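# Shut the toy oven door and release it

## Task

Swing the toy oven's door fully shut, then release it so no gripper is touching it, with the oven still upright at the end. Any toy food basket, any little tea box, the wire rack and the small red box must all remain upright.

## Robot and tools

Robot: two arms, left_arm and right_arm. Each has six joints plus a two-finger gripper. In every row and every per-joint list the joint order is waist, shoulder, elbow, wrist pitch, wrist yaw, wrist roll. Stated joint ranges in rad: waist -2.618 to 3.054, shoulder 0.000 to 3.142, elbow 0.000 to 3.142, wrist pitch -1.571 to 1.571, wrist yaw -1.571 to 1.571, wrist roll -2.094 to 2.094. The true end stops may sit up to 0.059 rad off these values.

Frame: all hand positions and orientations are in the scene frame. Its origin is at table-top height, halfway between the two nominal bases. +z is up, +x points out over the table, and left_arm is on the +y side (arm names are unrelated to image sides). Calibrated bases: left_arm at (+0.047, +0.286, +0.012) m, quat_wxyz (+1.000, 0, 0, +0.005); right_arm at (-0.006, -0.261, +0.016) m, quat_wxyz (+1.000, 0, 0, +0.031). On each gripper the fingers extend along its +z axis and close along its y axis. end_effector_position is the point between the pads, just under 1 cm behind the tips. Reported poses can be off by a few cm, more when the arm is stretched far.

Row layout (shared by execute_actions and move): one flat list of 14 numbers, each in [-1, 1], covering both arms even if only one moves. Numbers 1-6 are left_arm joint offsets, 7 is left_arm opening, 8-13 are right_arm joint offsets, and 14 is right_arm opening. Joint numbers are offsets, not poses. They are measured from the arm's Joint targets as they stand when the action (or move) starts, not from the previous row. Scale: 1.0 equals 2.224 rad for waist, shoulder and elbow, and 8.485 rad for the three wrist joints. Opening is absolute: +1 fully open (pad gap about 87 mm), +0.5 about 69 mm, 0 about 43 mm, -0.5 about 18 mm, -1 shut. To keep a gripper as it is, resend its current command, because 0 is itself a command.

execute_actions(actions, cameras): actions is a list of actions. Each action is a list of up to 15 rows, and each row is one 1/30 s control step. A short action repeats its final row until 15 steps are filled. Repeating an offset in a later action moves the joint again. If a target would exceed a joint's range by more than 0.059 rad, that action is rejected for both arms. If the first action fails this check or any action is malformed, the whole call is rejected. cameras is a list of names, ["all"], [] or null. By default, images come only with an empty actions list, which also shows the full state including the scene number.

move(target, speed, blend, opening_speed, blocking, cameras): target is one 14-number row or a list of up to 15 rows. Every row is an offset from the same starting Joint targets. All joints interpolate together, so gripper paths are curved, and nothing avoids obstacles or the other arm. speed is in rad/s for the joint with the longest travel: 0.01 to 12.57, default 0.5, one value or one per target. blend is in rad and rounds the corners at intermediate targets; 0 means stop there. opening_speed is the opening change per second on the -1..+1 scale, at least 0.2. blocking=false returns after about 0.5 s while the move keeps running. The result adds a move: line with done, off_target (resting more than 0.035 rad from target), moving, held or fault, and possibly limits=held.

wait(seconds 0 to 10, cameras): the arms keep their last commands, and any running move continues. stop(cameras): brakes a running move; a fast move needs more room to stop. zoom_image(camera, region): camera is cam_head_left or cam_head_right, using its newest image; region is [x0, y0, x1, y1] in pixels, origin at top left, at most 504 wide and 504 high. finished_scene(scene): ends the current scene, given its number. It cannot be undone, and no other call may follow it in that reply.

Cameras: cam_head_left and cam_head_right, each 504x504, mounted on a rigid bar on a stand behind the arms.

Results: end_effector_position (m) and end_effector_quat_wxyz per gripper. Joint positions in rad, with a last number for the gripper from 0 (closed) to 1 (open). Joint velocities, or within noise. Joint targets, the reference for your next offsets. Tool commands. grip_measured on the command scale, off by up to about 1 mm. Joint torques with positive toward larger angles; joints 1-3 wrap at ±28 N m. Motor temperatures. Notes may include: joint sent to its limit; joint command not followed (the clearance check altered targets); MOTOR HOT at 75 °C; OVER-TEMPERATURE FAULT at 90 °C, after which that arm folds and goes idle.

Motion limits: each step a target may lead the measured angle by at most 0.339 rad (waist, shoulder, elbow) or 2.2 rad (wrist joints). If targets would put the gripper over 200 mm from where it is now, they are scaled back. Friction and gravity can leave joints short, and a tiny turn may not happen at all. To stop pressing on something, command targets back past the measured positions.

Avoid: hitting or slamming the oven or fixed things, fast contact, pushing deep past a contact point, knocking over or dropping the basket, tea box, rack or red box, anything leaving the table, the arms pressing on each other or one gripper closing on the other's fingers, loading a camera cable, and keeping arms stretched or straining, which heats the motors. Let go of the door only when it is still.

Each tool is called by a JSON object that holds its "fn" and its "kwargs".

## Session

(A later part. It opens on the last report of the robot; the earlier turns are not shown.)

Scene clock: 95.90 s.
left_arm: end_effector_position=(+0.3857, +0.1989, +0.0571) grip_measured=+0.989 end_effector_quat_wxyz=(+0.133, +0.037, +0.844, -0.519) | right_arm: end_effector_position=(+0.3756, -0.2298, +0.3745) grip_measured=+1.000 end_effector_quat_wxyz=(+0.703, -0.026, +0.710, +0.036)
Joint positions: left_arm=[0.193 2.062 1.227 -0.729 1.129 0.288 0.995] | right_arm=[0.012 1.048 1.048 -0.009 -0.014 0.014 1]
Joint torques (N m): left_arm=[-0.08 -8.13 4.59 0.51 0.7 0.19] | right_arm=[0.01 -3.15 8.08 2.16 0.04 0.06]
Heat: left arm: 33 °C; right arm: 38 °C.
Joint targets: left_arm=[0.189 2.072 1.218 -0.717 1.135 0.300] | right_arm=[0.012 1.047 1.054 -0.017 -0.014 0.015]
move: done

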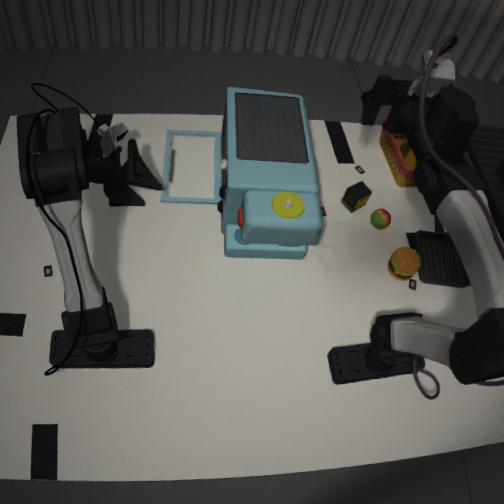

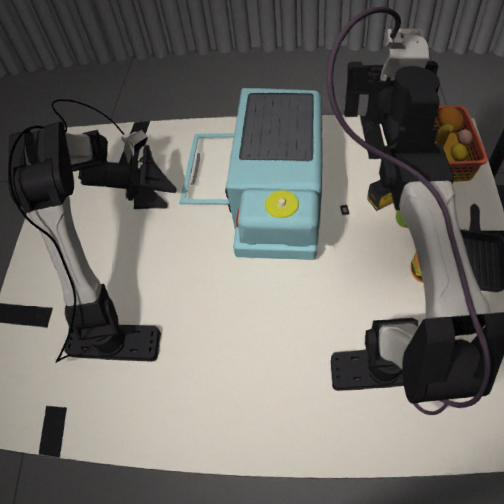

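{"fn": "move", "kwargs": {"target": [-0.07975, 0.02249, 0.03686, -0.00377, 0, 0, 1.0, 0, 0, 0, 0, 0, 0, 1.0], "speed": 0.2, "cameras": ["all"]}}

{"fn": "zoom_image", "kwargs": {"camera": "cam_head_left", "region": [100, 90, 260, 250]}}

{"fn": "zoom_image", "kwargs": {"camera": "cam_head_right", "region": [100, 90, 260, 250]}}

Scene clock: 99.03 s.
left_arm: end_effector_position=(+0.3742, +0.1399, +0.0518) grip_measured=+0.989 end_effector_quat_wxyz=(+0.083, +0.111, +0.837, -0.529) | right_arm: end_effector_position=(+0.3756, -0.2298, +0.3745) grip_measured=+1.000 end_effector_quat_wxyz=(+0.703, -0.026, +0.710, +0.036)
Joint positions: left_arm=[0.013 2.107 1.274 -0.737 1.129 0.288 0.995] | right_arm=[0.012 1.048 1.048 -0.009 -0.014 0.014 1]
Joint torques (N m): left_arm=[0.25 -7.99 7.73 0.28 0.7 0.19] | right_arm=[0.05 -3.23 7.98 2.13 -0.02 0.05]
Heat: left arm: 33 °C; right arm: 38 °C.
Joint targets: left_arm=[0.012 2.122 1.300 -0.749 1.135 0.300] | right_arm=[0.012 1.047 1.054 -0.017 -0.014 0.015]
move: done

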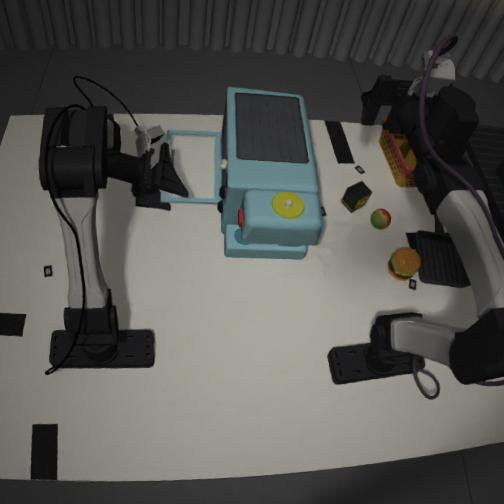

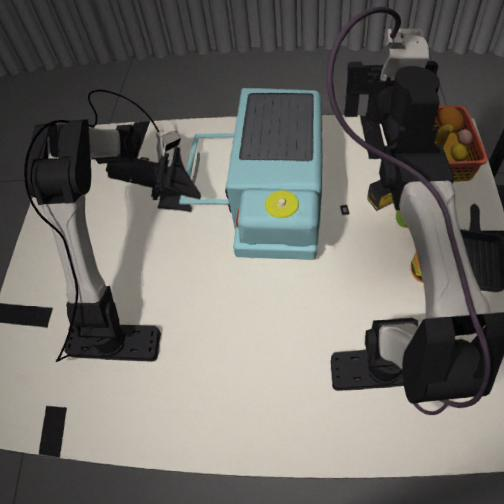

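Scaled by 3.150 from the camera's 504x504 image, which has a finer 720x720 frame.

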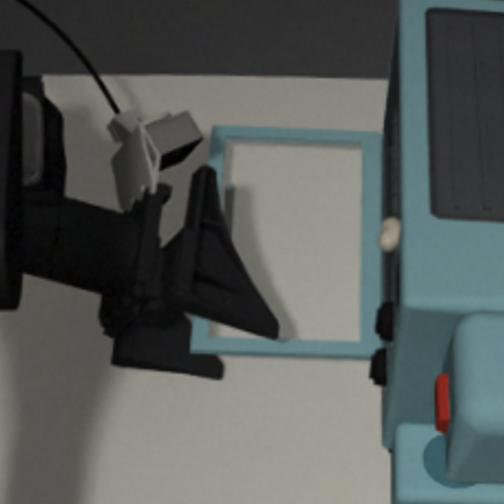

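Scaled by 3.150 from the camera's 504x504 image, which has a finer 720x720 frame.

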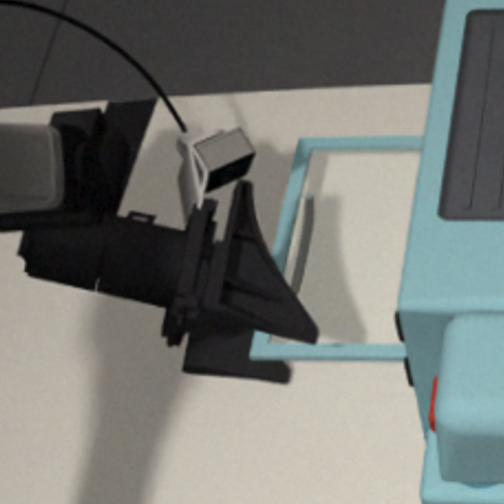

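{"fn": "move", "kwargs": {"target": [[0, -0.02275, 0.01915, -0.00626, 0, 0, 1.0, 0, 0, 0, 0, 0, 0, 1.0], [-0.00193, -0.04456, 0.04209, -0.018, 0, 0, 1.0, 0, 0, 0, 0, 0, 0, 1.0]], "speed": 0.2, "blend": [0.02, 0], "cameras": ["all"]}}

{"fn": "zoom_image", "kwargs": {"camera": "cam_head_left", "region": [100, 90, 260, 250]}}

{"fn": "zoom_image", "kwargs": {"camera": "cam_head_right", "region": [100, 90, 260, 250]}}

Scene clock: 103.93 s.
left_arm: end_effector_position=(+0.3792, +0.1400, +0.0884) grip_measured=+0.989 end_effector_quat_wxyz=(+0.078, +0.108, +0.838, -0.529) | right_arm: end_effector_position=(+0.3756, -0.2298, +0.3745) grip_measured=+1.000 end_effector_quat_wxyz=(+0.703, -0.026, +0.710, +0.036)
Joint positions: left_arm=[0.013 2.061 1.366 -0.887 1.129 0.288 0.995] | right_arm=[0.012 1.048 1.048 -0.009 -0.014 0.014 1]
Joint torques (N m): left_arm=[-0.23 -12.86 8.23 0.19 0.7 0.19] | right_arm=[-0.03 -3.14 8.16 2.18 -0.01 -0.01]
Heat: left arm: 33 °C; right arm: 38 °C.
Joint targets: left_arm=[0.008 2.023 1.394 -0.902 1.135 0.299] | right_arm=[0.012 1.047 1.054 -0.017 -0.014 0.015]
move: off_target (left_arm); left_arm: the shoulder is farthest, 0.038 rad from its target

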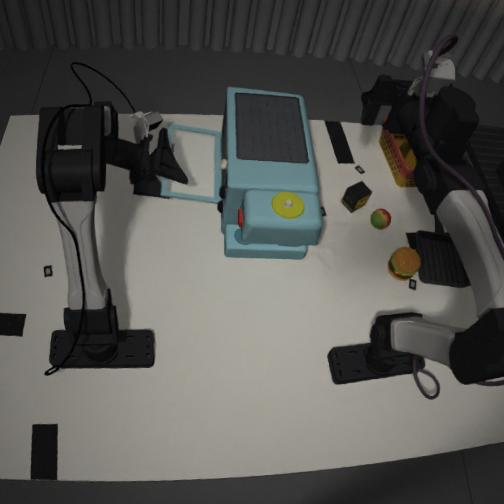

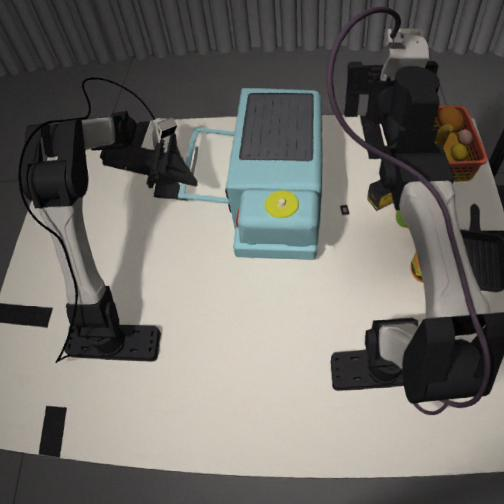

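Scaled by 3.150 from the camera's 504x504 image, which has a finer 720x720 frame.

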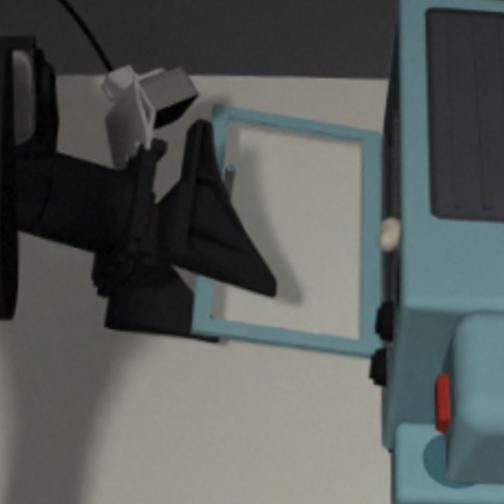

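Scaled by 3.150 from the camera's 504x504 image, which has a finer 720x720 frame.

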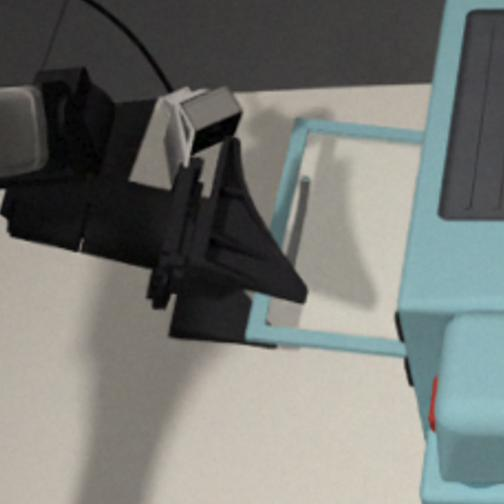

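{"fn": "move", "kwargs": {"target": [[-0.01065, -0.01434, 0.03525, -0.013, 0, 0, 1.0, 0, 0, 0, 0, 0, 0, 1.0], [-0.02876, -0.01718, 0.07797, -0.02494, 0, 0, 1.0, 0, 0, 0, 0, 0, 0, 1.0], [-0.05424, 0.00013, 0.12801, -0.03588, 0, 0, 1.0, 0, 0, 0, 0, 0, 0, 1.0]], "speed": 0.2, "blend": [0.03, 0.03, 0], "cameras": ["all"]}}

{"fn": "zoom_image", "kwargs": {"camera": "cam_head_left", "region": [100, 70, 260, 230]}}

{"fn": "zoom_image", "kwargs": {"camera": "cam_head_right", "region": [100, 70, 260, 230]}}

Scene clock: 106.67 s.
left_arm: end_effector_position=(+0.3765, +0.0997, +0.1676) grip_measured=+0.989 end_effector_quat_wxyz=(+0.052, +0.163, +0.830, -0.531) | right_arm: end_effector_position=(+0.3756, -0.2298, +0.3745) grip_measured=+1.000 end_effector_quat_wxyz=(+0.703, -0.026, +0.710, +0.036)
Joint positions: left_arm=[-0.108 2.027 1.649 -1.192 1.126 0.29 0.995] | right_arm=[0.012 1.048 1.048 -0.009 -0.014 0.014 1]
Joint torques (N m): left_arm=[-0.25 -9.91 8.77 0.22 0.73 0.17] | right_arm=[-0.17 -3.28 8.06 2.09 -0.06 0.01]
Heat: left arm: 34 °C; right arm: 38 °C.
Joint targets: left_arm=[-0.113 2.024 1.678 -1.206 1.135 0.300] | right_arm=[0.012 1.047 1.054 -0.017 -0.014 0.015]
move: done

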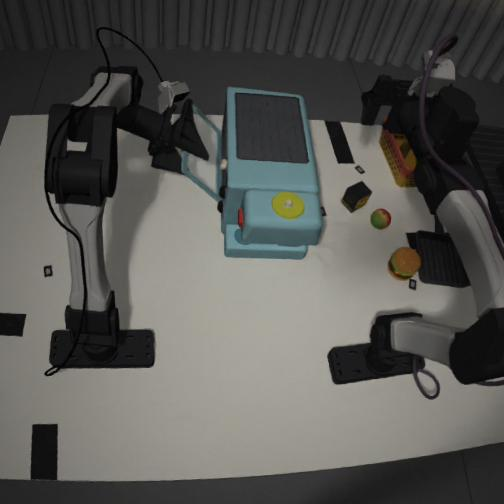

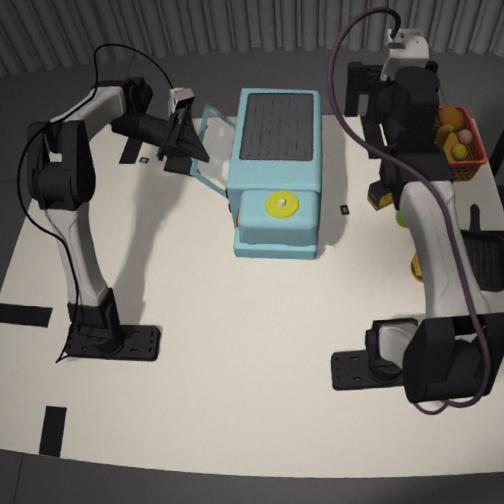

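Scaled by 3.150 from the camera's 504x504 image, which has a finer 720x720 frame.

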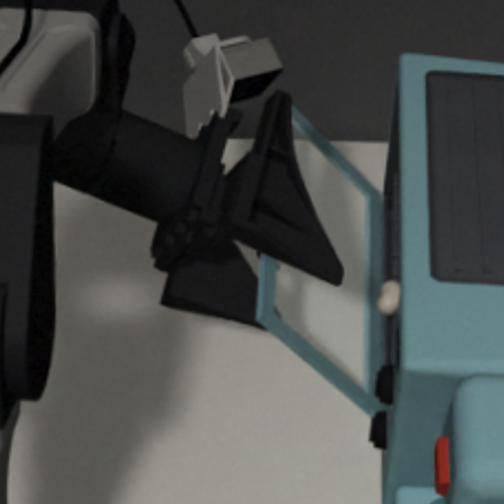

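Scaled by 3.150 from the camera's 504x504 image, which has a finer 720x720 frame.

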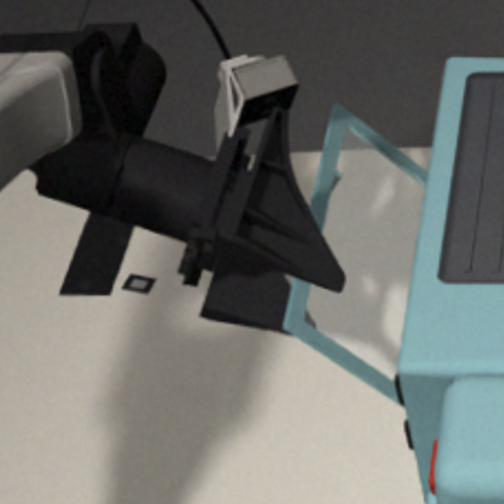

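{"fn": "move", "kwargs": {"target": [[-0.03026, 0.02581, 0.05499, -0.00942, 0, 0, 1.0, 0, 0, 0, 0, 0, 0, 1.0], [-0.05202, 0.04388, 0.09353, -0.01477, 0, 0, 1.0, 0, 0, 0, 0, 0, 0, 1.0]], "speed": 0.15, "blend": [0.03, 0], "cameras": ["all"]}}

{"fn": "zoom_image", "kwargs": {"camera": "cam_head_left", "region": [120, 70, 280, 230]}}

{"fn": "zoom_image", "kwargs": {"camera": "cam_head_right", "region": [120, 70, 280, 230]}}

Scene clock: 109.03 s.
left_arm: end_effector_position=(+0.3732, +0.0585, +0.1903) grip_measured=+0.989 end_effector_quat_wxyz=(+0.022, +0.211, +0.819, -0.533) | right_arm: end_effector_position=(+0.3756, -0.2298, +0.3745) grip_measured=+1.000 end_effector_quat_wxyz=(+0.703, -0.026, +0.710, +0.036)
Joint positions: left_arm=[-0.223 2.105 1.857 -1.319 1.126 0.29 0.995] | right_arm=[0.012 1.048 1.048 -0.009 -0.014 0.014 1]
Joint torques (N m): left_arm=[-0.24 -8.73 8.88 0.24 0.74 0.17] | right_arm=[-0.06 -3.36 7.98 2.18 -0.01 0.07]
Heat: left arm: 34 °C; right arm: 39 °C.
Joint targets: left_arm=[-0.229 2.121 1.887 -1.331 1.135 0.300] | right_arm=[0.012 1.047 1.054 -0.017 -0.014 0.015]
move: done

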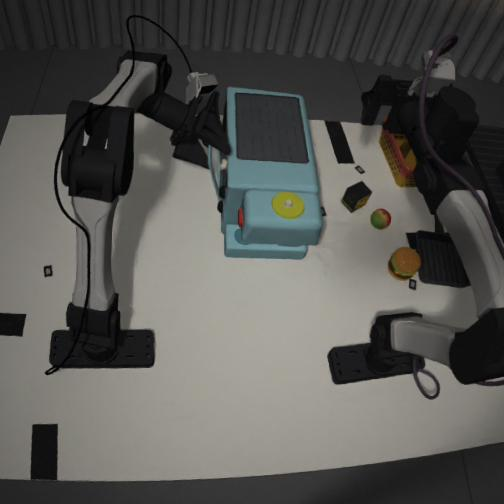

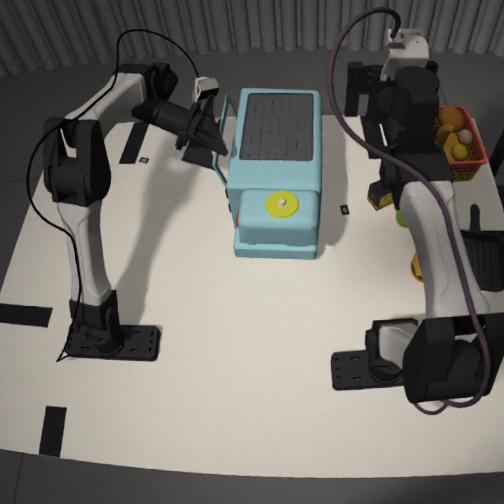

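Scaled by 3.150 from the camera's 504x504 image, which has a finer 720x720 frame.

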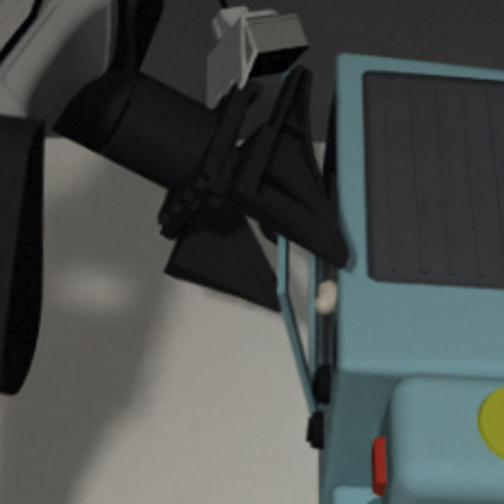

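Scaled by 3.150 from the camera's 504x504 image, which has a finer 720x720 frame.

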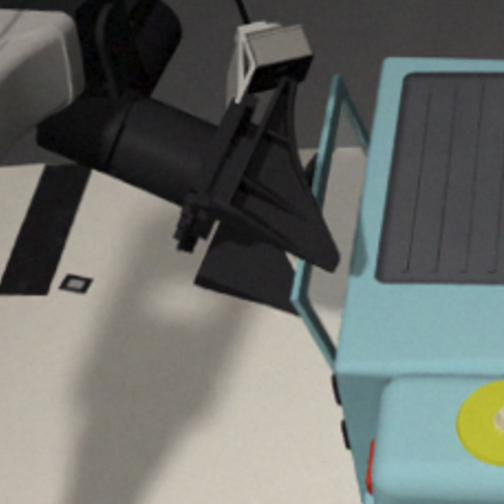

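{"fn": "move", "kwargs": {"target": [-0.02181, 0.02176, 0.03903, -0.00455, 0, 0, 1.0, 0, 0, 0, 0, 0, 0, 1.0], "speed": 0.1, "cameras": ["all"]}}

{"fn": "zoom_image", "kwargs": {"camera": "cam_head_left", "region": [160, 70, 280, 230]}}

{"fn": "zoom_image", "kwargs": {"camera": "cam_head_right", "region": [160, 70, 280, 230]}}

Scene clock: 111.00 s.
left_arm: end_effector_position=(+0.3722, +0.0402, +0.1932) grip_measured=+0.989 end_effector_quat_wxyz=(+0.009, +0.231, +0.813, -0.534) | right_arm: end_effector_position=(+0.3756, -0.2298, +0.3745) grip_measured=+1.000 end_effector_quat_wxyz=(+0.703, -0.026, +0.710, +0.036)
Joint positions: left_arm=[-0.272 2.154 1.943 -1.357 1.126 0.29 0.995] | right_arm=[0.012 1.048 1.048 -0.009 -0.014 0.014 1]
Joint torques (N m): left_arm=[-0.29 -9.02 8.84 0.26 0.74 0.18] | right_arm=[-0.16 -3.45 8.05 2.11 0 0.04]
Heat: left arm: 34 °C; right arm: 39 °C.
Joint targets: left_arm=[-0.277 2.170 1.973 -1.370 1.135 0.300] | right_arm=[0.012 1.047 1.054 -0.017 -0.014 0.015]
move: done

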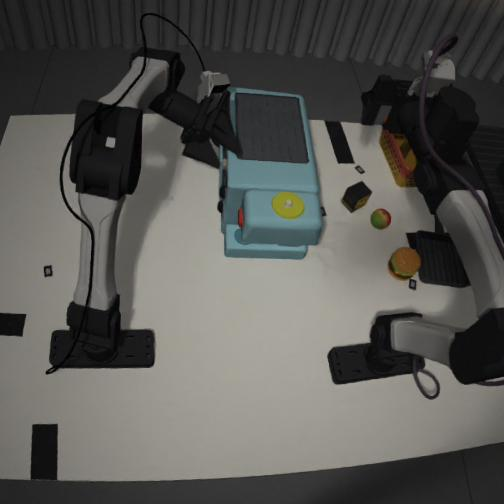

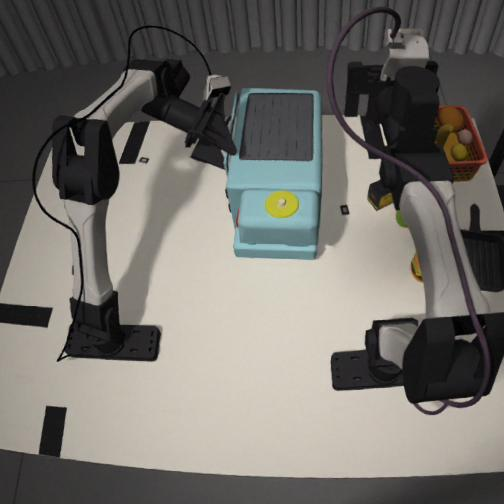

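Scaled by 3.150 from the camera's 504x504 image, which has a finer 720x720 frame.

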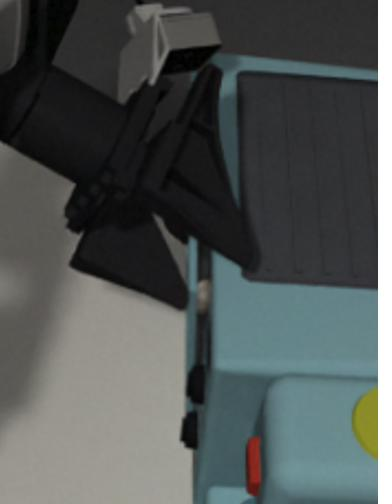

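Scaled by 3.150 from the camera's 504x504 image, which has a finer 720x720 frame.

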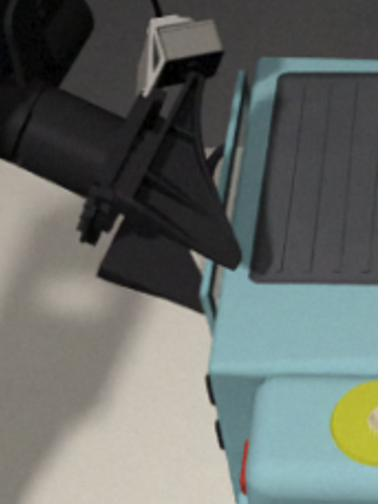

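{"fn": "move", "kwargs": {"target": [-0.00886, 0.00971, 0.01551, -0.00151, 0, 0, 1.0, 0, 0, 0, 0, 0, 0, 1.0], "speed": 0.1, "cameras": ["all"]}}

{"fn": "zoom_image", "kwargs": {"camera": "cam_head_left", "region": [180, 80, 260, 220]}}

{"fn": "zoom_image", "kwargs": {"camera": "cam_head_right", "region": [180, 80, 260, 220]}}

Scene clock: 112.47 s.
left_arm: end_effector_position=(+0.3717, +0.0334, +0.1936) grip_measured=+0.989 end_effector_quat_wxyz=(+0.003, +0.237, +0.812, -0.534) | right_arm: end_effector_position=(+0.3756, -0.2298, +0.3745) grip_measured=+1.000 end_effector_quat_wxyz=(+0.703, -0.026, +0.710, +0.036)
Joint positions: left_arm=[-0.289 2.175 1.978 -1.373 1.126 0.29 0.995] | right_arm=[0.012 1.048 1.048 -0.009 -0.014 0.014 1]
Joint torques (N m): left_arm=[-0.46 -9.16 8.9 0.26 0.73 0.17] | right_arm=[-0.24 -3.14 7.87 2.15 -0.01 0.03]
Heat: left arm: 35 °C; right arm: 39 °C.
Joint targets: left_arm=[-0.297 2.191 2.008 -1.383 1.135 0.300] | right_arm=[0.012 1.047 1.054 -0.017 -0.014 0.015]
move: done

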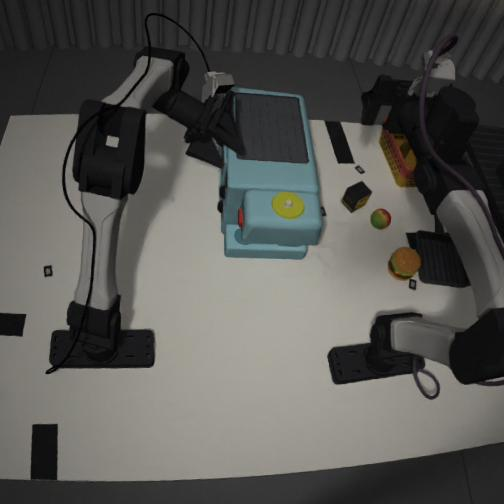

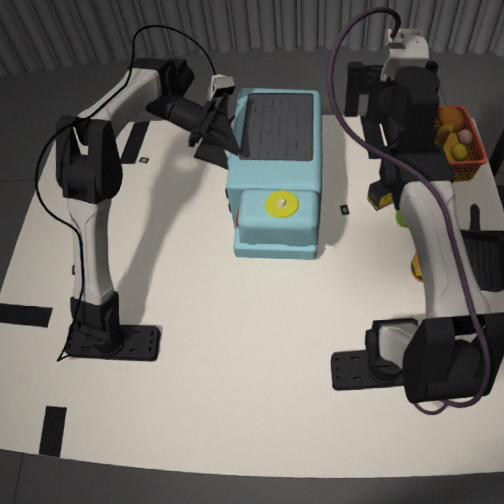

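Scaled by 3.600 from the camera's 504x504 image, which has a finer 720x720 frame.

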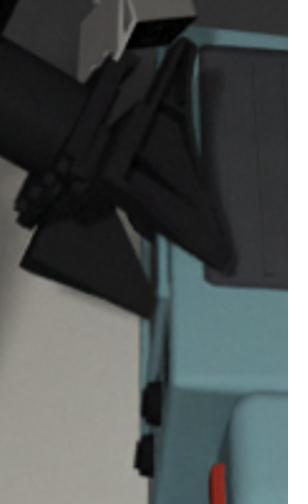

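Scaled by 3.600 from the camera's 504x504 image, which has a finer 720x720 frame.

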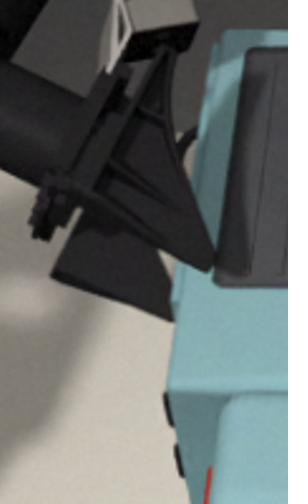

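{"fn": "move", "kwargs": {"target": [-0.00868, 0.0103, 0.01655, -0.00164, 0, 0, 1.0, 0, 0, 0, 0, 0, 0, 1.0], "speed": 0.1, "cameras": ["all"]}}

{"fn": "zoom_image", "kwargs": {"camera": "cam_head_left", "region": [180, 80, 260, 220]}}

{"fn": "zoom_image", "kwargs": {"camera": "cam_head_right", "region": [180, 80, 260, 220]}}

Scene clock: 113.83 s.
left_arm: end_effector_position=(+0.3722, +0.0323, +0.1936) grip_measured=+0.989 end_effector_quat_wxyz=(-0.005, +0.237, +0.815, -0.529) | right_arm: end_effector_position=(+0.3756, -0.2298, +0.3745) grip_measured=+1.000 end_effector_quat_wxyz=(+0.703, -0.026, +0.710, +0.036)
Joint positions: left_arm=[-0.295 2.194 2.015 -1.406 1.114 0.29 0.995] | right_arm=[0.012 1.048 1.048 -0.009 -0.014 0.014 1]
Joint torques (N m): left_arm=[-1.68 -8.92 8.9 0.45 0.86 0.17] | right_arm=[0.09 -3.26 7.95 2.16 0.03 -0.03]
Heat: left arm: 35 °C; right arm: 39 °C.
Joint targets: left_arm=[-0.316 2.214 2.045 -1.397 1.135 0.300] | right_arm=[0.012 1.047 1.054 -0.017 -0.014 0.015]
move: done

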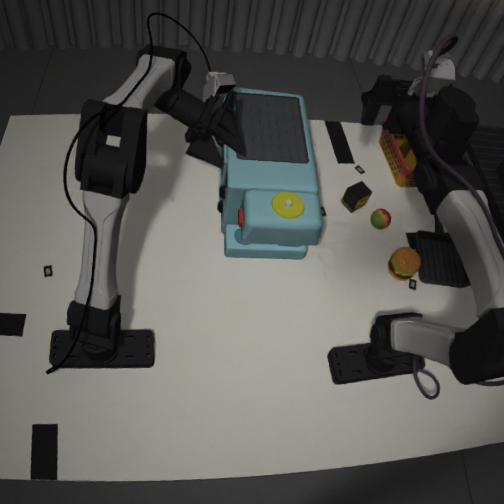

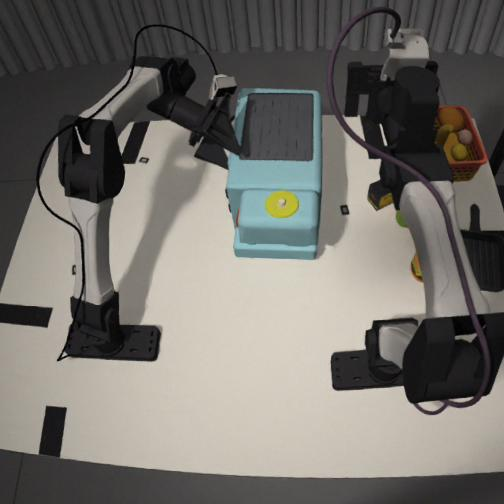

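Scaled by 3.600 from the camera's 504x504 image, which has a finer 720x720 frame.

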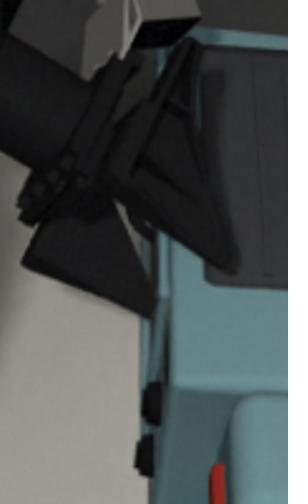

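Scaled by 3.600 from the camera's 504x504 image, which has a finer 720x720 frame.

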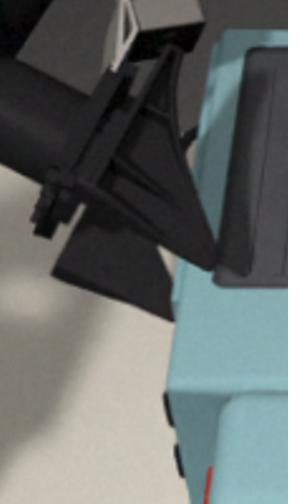

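{"fn": "move", "kwargs": {"target": [0.0393, -0.05117, -0.08705, 0.00887, 0, 0, 1.0, 0, 0, 0, 0, 0, 0, 1.0], "speed": 0.15, "cameras": ["all"]}}

{"fn": "zoom_image", "kwargs": {"camera": "cam_head_left", "region": [140, 70, 260, 230]}}

{"fn": "zoom_image", "kwargs": {"camera": "cam_head_right", "region": [140, 70, 260, 230]}}

Scene clock: 118.20 s.
left_arm: end_effector_position=(+0.3723, +0.0553, +0.1800) grip_measured=+0.989 end_effector_quat_wxyz=(+0.001, +0.203, +0.820, -0.535) | right_arm: end_effector_position=(+0.3756, -0.2298, +0.3745) grip_measured=+1.000 end_effector_quat_wxyz=(+0.703, -0.026, +0.710, +0.036)
Joint positions: left_arm=[-0.232 2.142 1.864 -1.333 1.128 0.29 0.995] | right_arm=[0.012 1.048 1.048 -0.009 -0.014 0.014 1]
Joint torques (N m): left_arm=[0.55 -14.17 5.07 0.43 0.73 0.17] | right_arm=[-0.14 -3.34 8.09 2.14 0.06 0.01]
Heat: left arm: 35 °C; right arm: 39 °C.
Joint targets: left_arm=[-0.229 2.100 1.851 -1.321 1.135 0.300] | right_arm=[0.012 1.047 1.054 -0.017 -0.014 0.015]
move: off_target (left_arm); left_arm: the shoulder is farthest, 0.042 rad from its target

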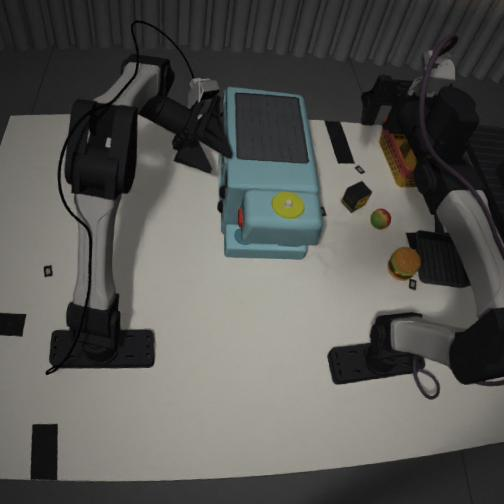

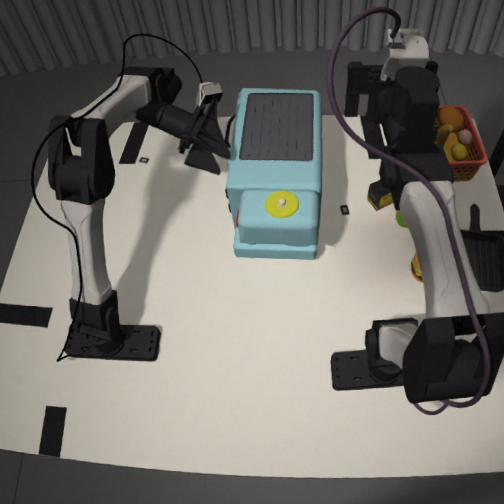

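Scaled by 3.150 from the camera's 504x504 image, which has a finer 720x720 frame.

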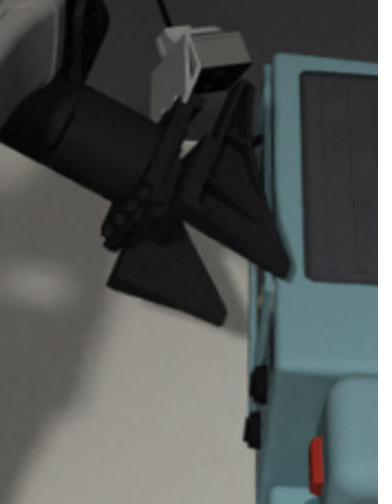

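Scaled by 3.150 from the camera's 504x504 image, which has a finer 720x720 frame.

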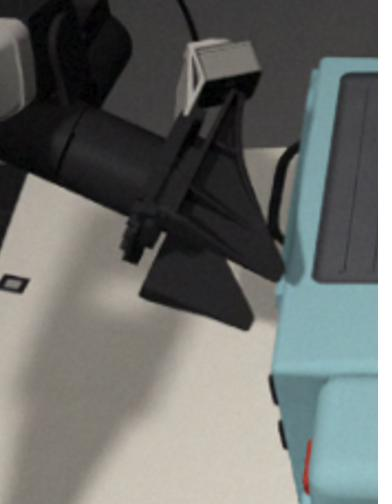

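{"fn": "move", "kwargs": {"target": [0.0703, -0.04838, -0.04726, -0.00035, 0, 0, 1.0, 0, 0, 0, 0, 0, 0, 1.0], "speed": 0.3, "cameras": ["all"]}}

{"fn": "zoom_image", "kwargs": {"camera": "cam_head_left", "region": [140, 70, 340, 270]}}

{"fn": "zoom_image", "kwargs": {"camera": "cam_head_right", "region": [140, 70, 340, 270]}}

Scene clock: 120.50 s.
left_arm: end_effector_position=(+0.3808, +0.1119, +0.1963) grip_measured=+0.989 end_effector_quat_wxyz=(+0.049, +0.139, +0.833, -0.533) | right_arm: end_effector_position=(+0.3756, -0.2298, +0.3745) grip_measured=+1.000 end_effector_quat_wxyz=(+0.703, -0.026, +0.710, +0.036)
Joint positions: left_arm=[-0.071 2.028 1.759 -1.331 1.128 0.29 0.995] | right_arm=[0.012 1.048 1.048 -0.009 -0.014 0.014 1]
Joint torques (N m): left_arm=[0.2 -12.83 5.05 0.39 0.71 0.18] | right_arm=[0.01 -3.34 8.12 2.15 0.03 0.08]
Heat: left arm: 35 °C; right arm: 39 °C.
Joint targets: left_arm=[-0.072 1.993 1.746 -1.324 1.135 0.300] | right_arm=[0.012 1.047 1.054 -0.017 -0.014 0.015]
move: off_target (left_arm); left_arm: the shoulder is farthest, 0.036 rad from its target

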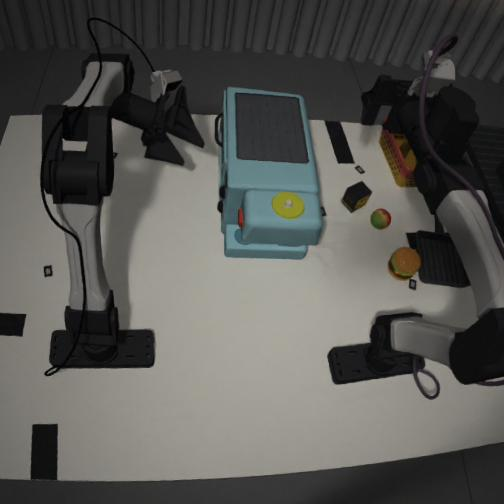

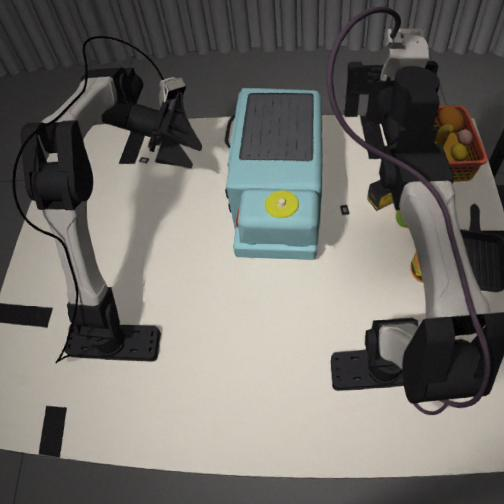

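Scaled by 2.520 from the camera's 504x504 image, which has a finer 720x720 frame.

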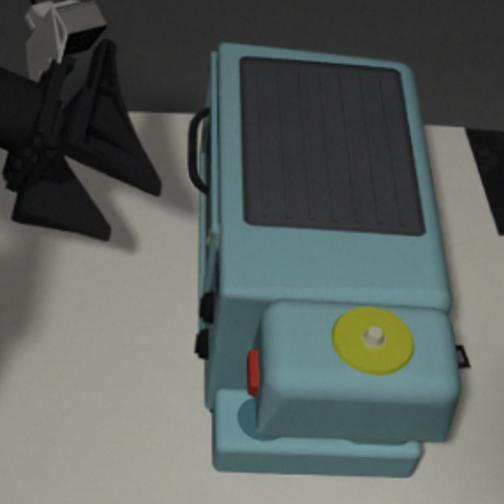

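Scaled by 2.520 from the camera's 504x504 image, which has a finer 720x720 frame.

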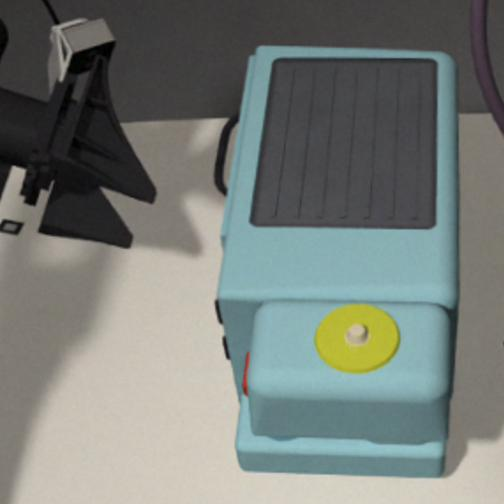

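{"fn": "finished_scene", "kwargs": {"scene": 1}}

The scene is finished: the task was done.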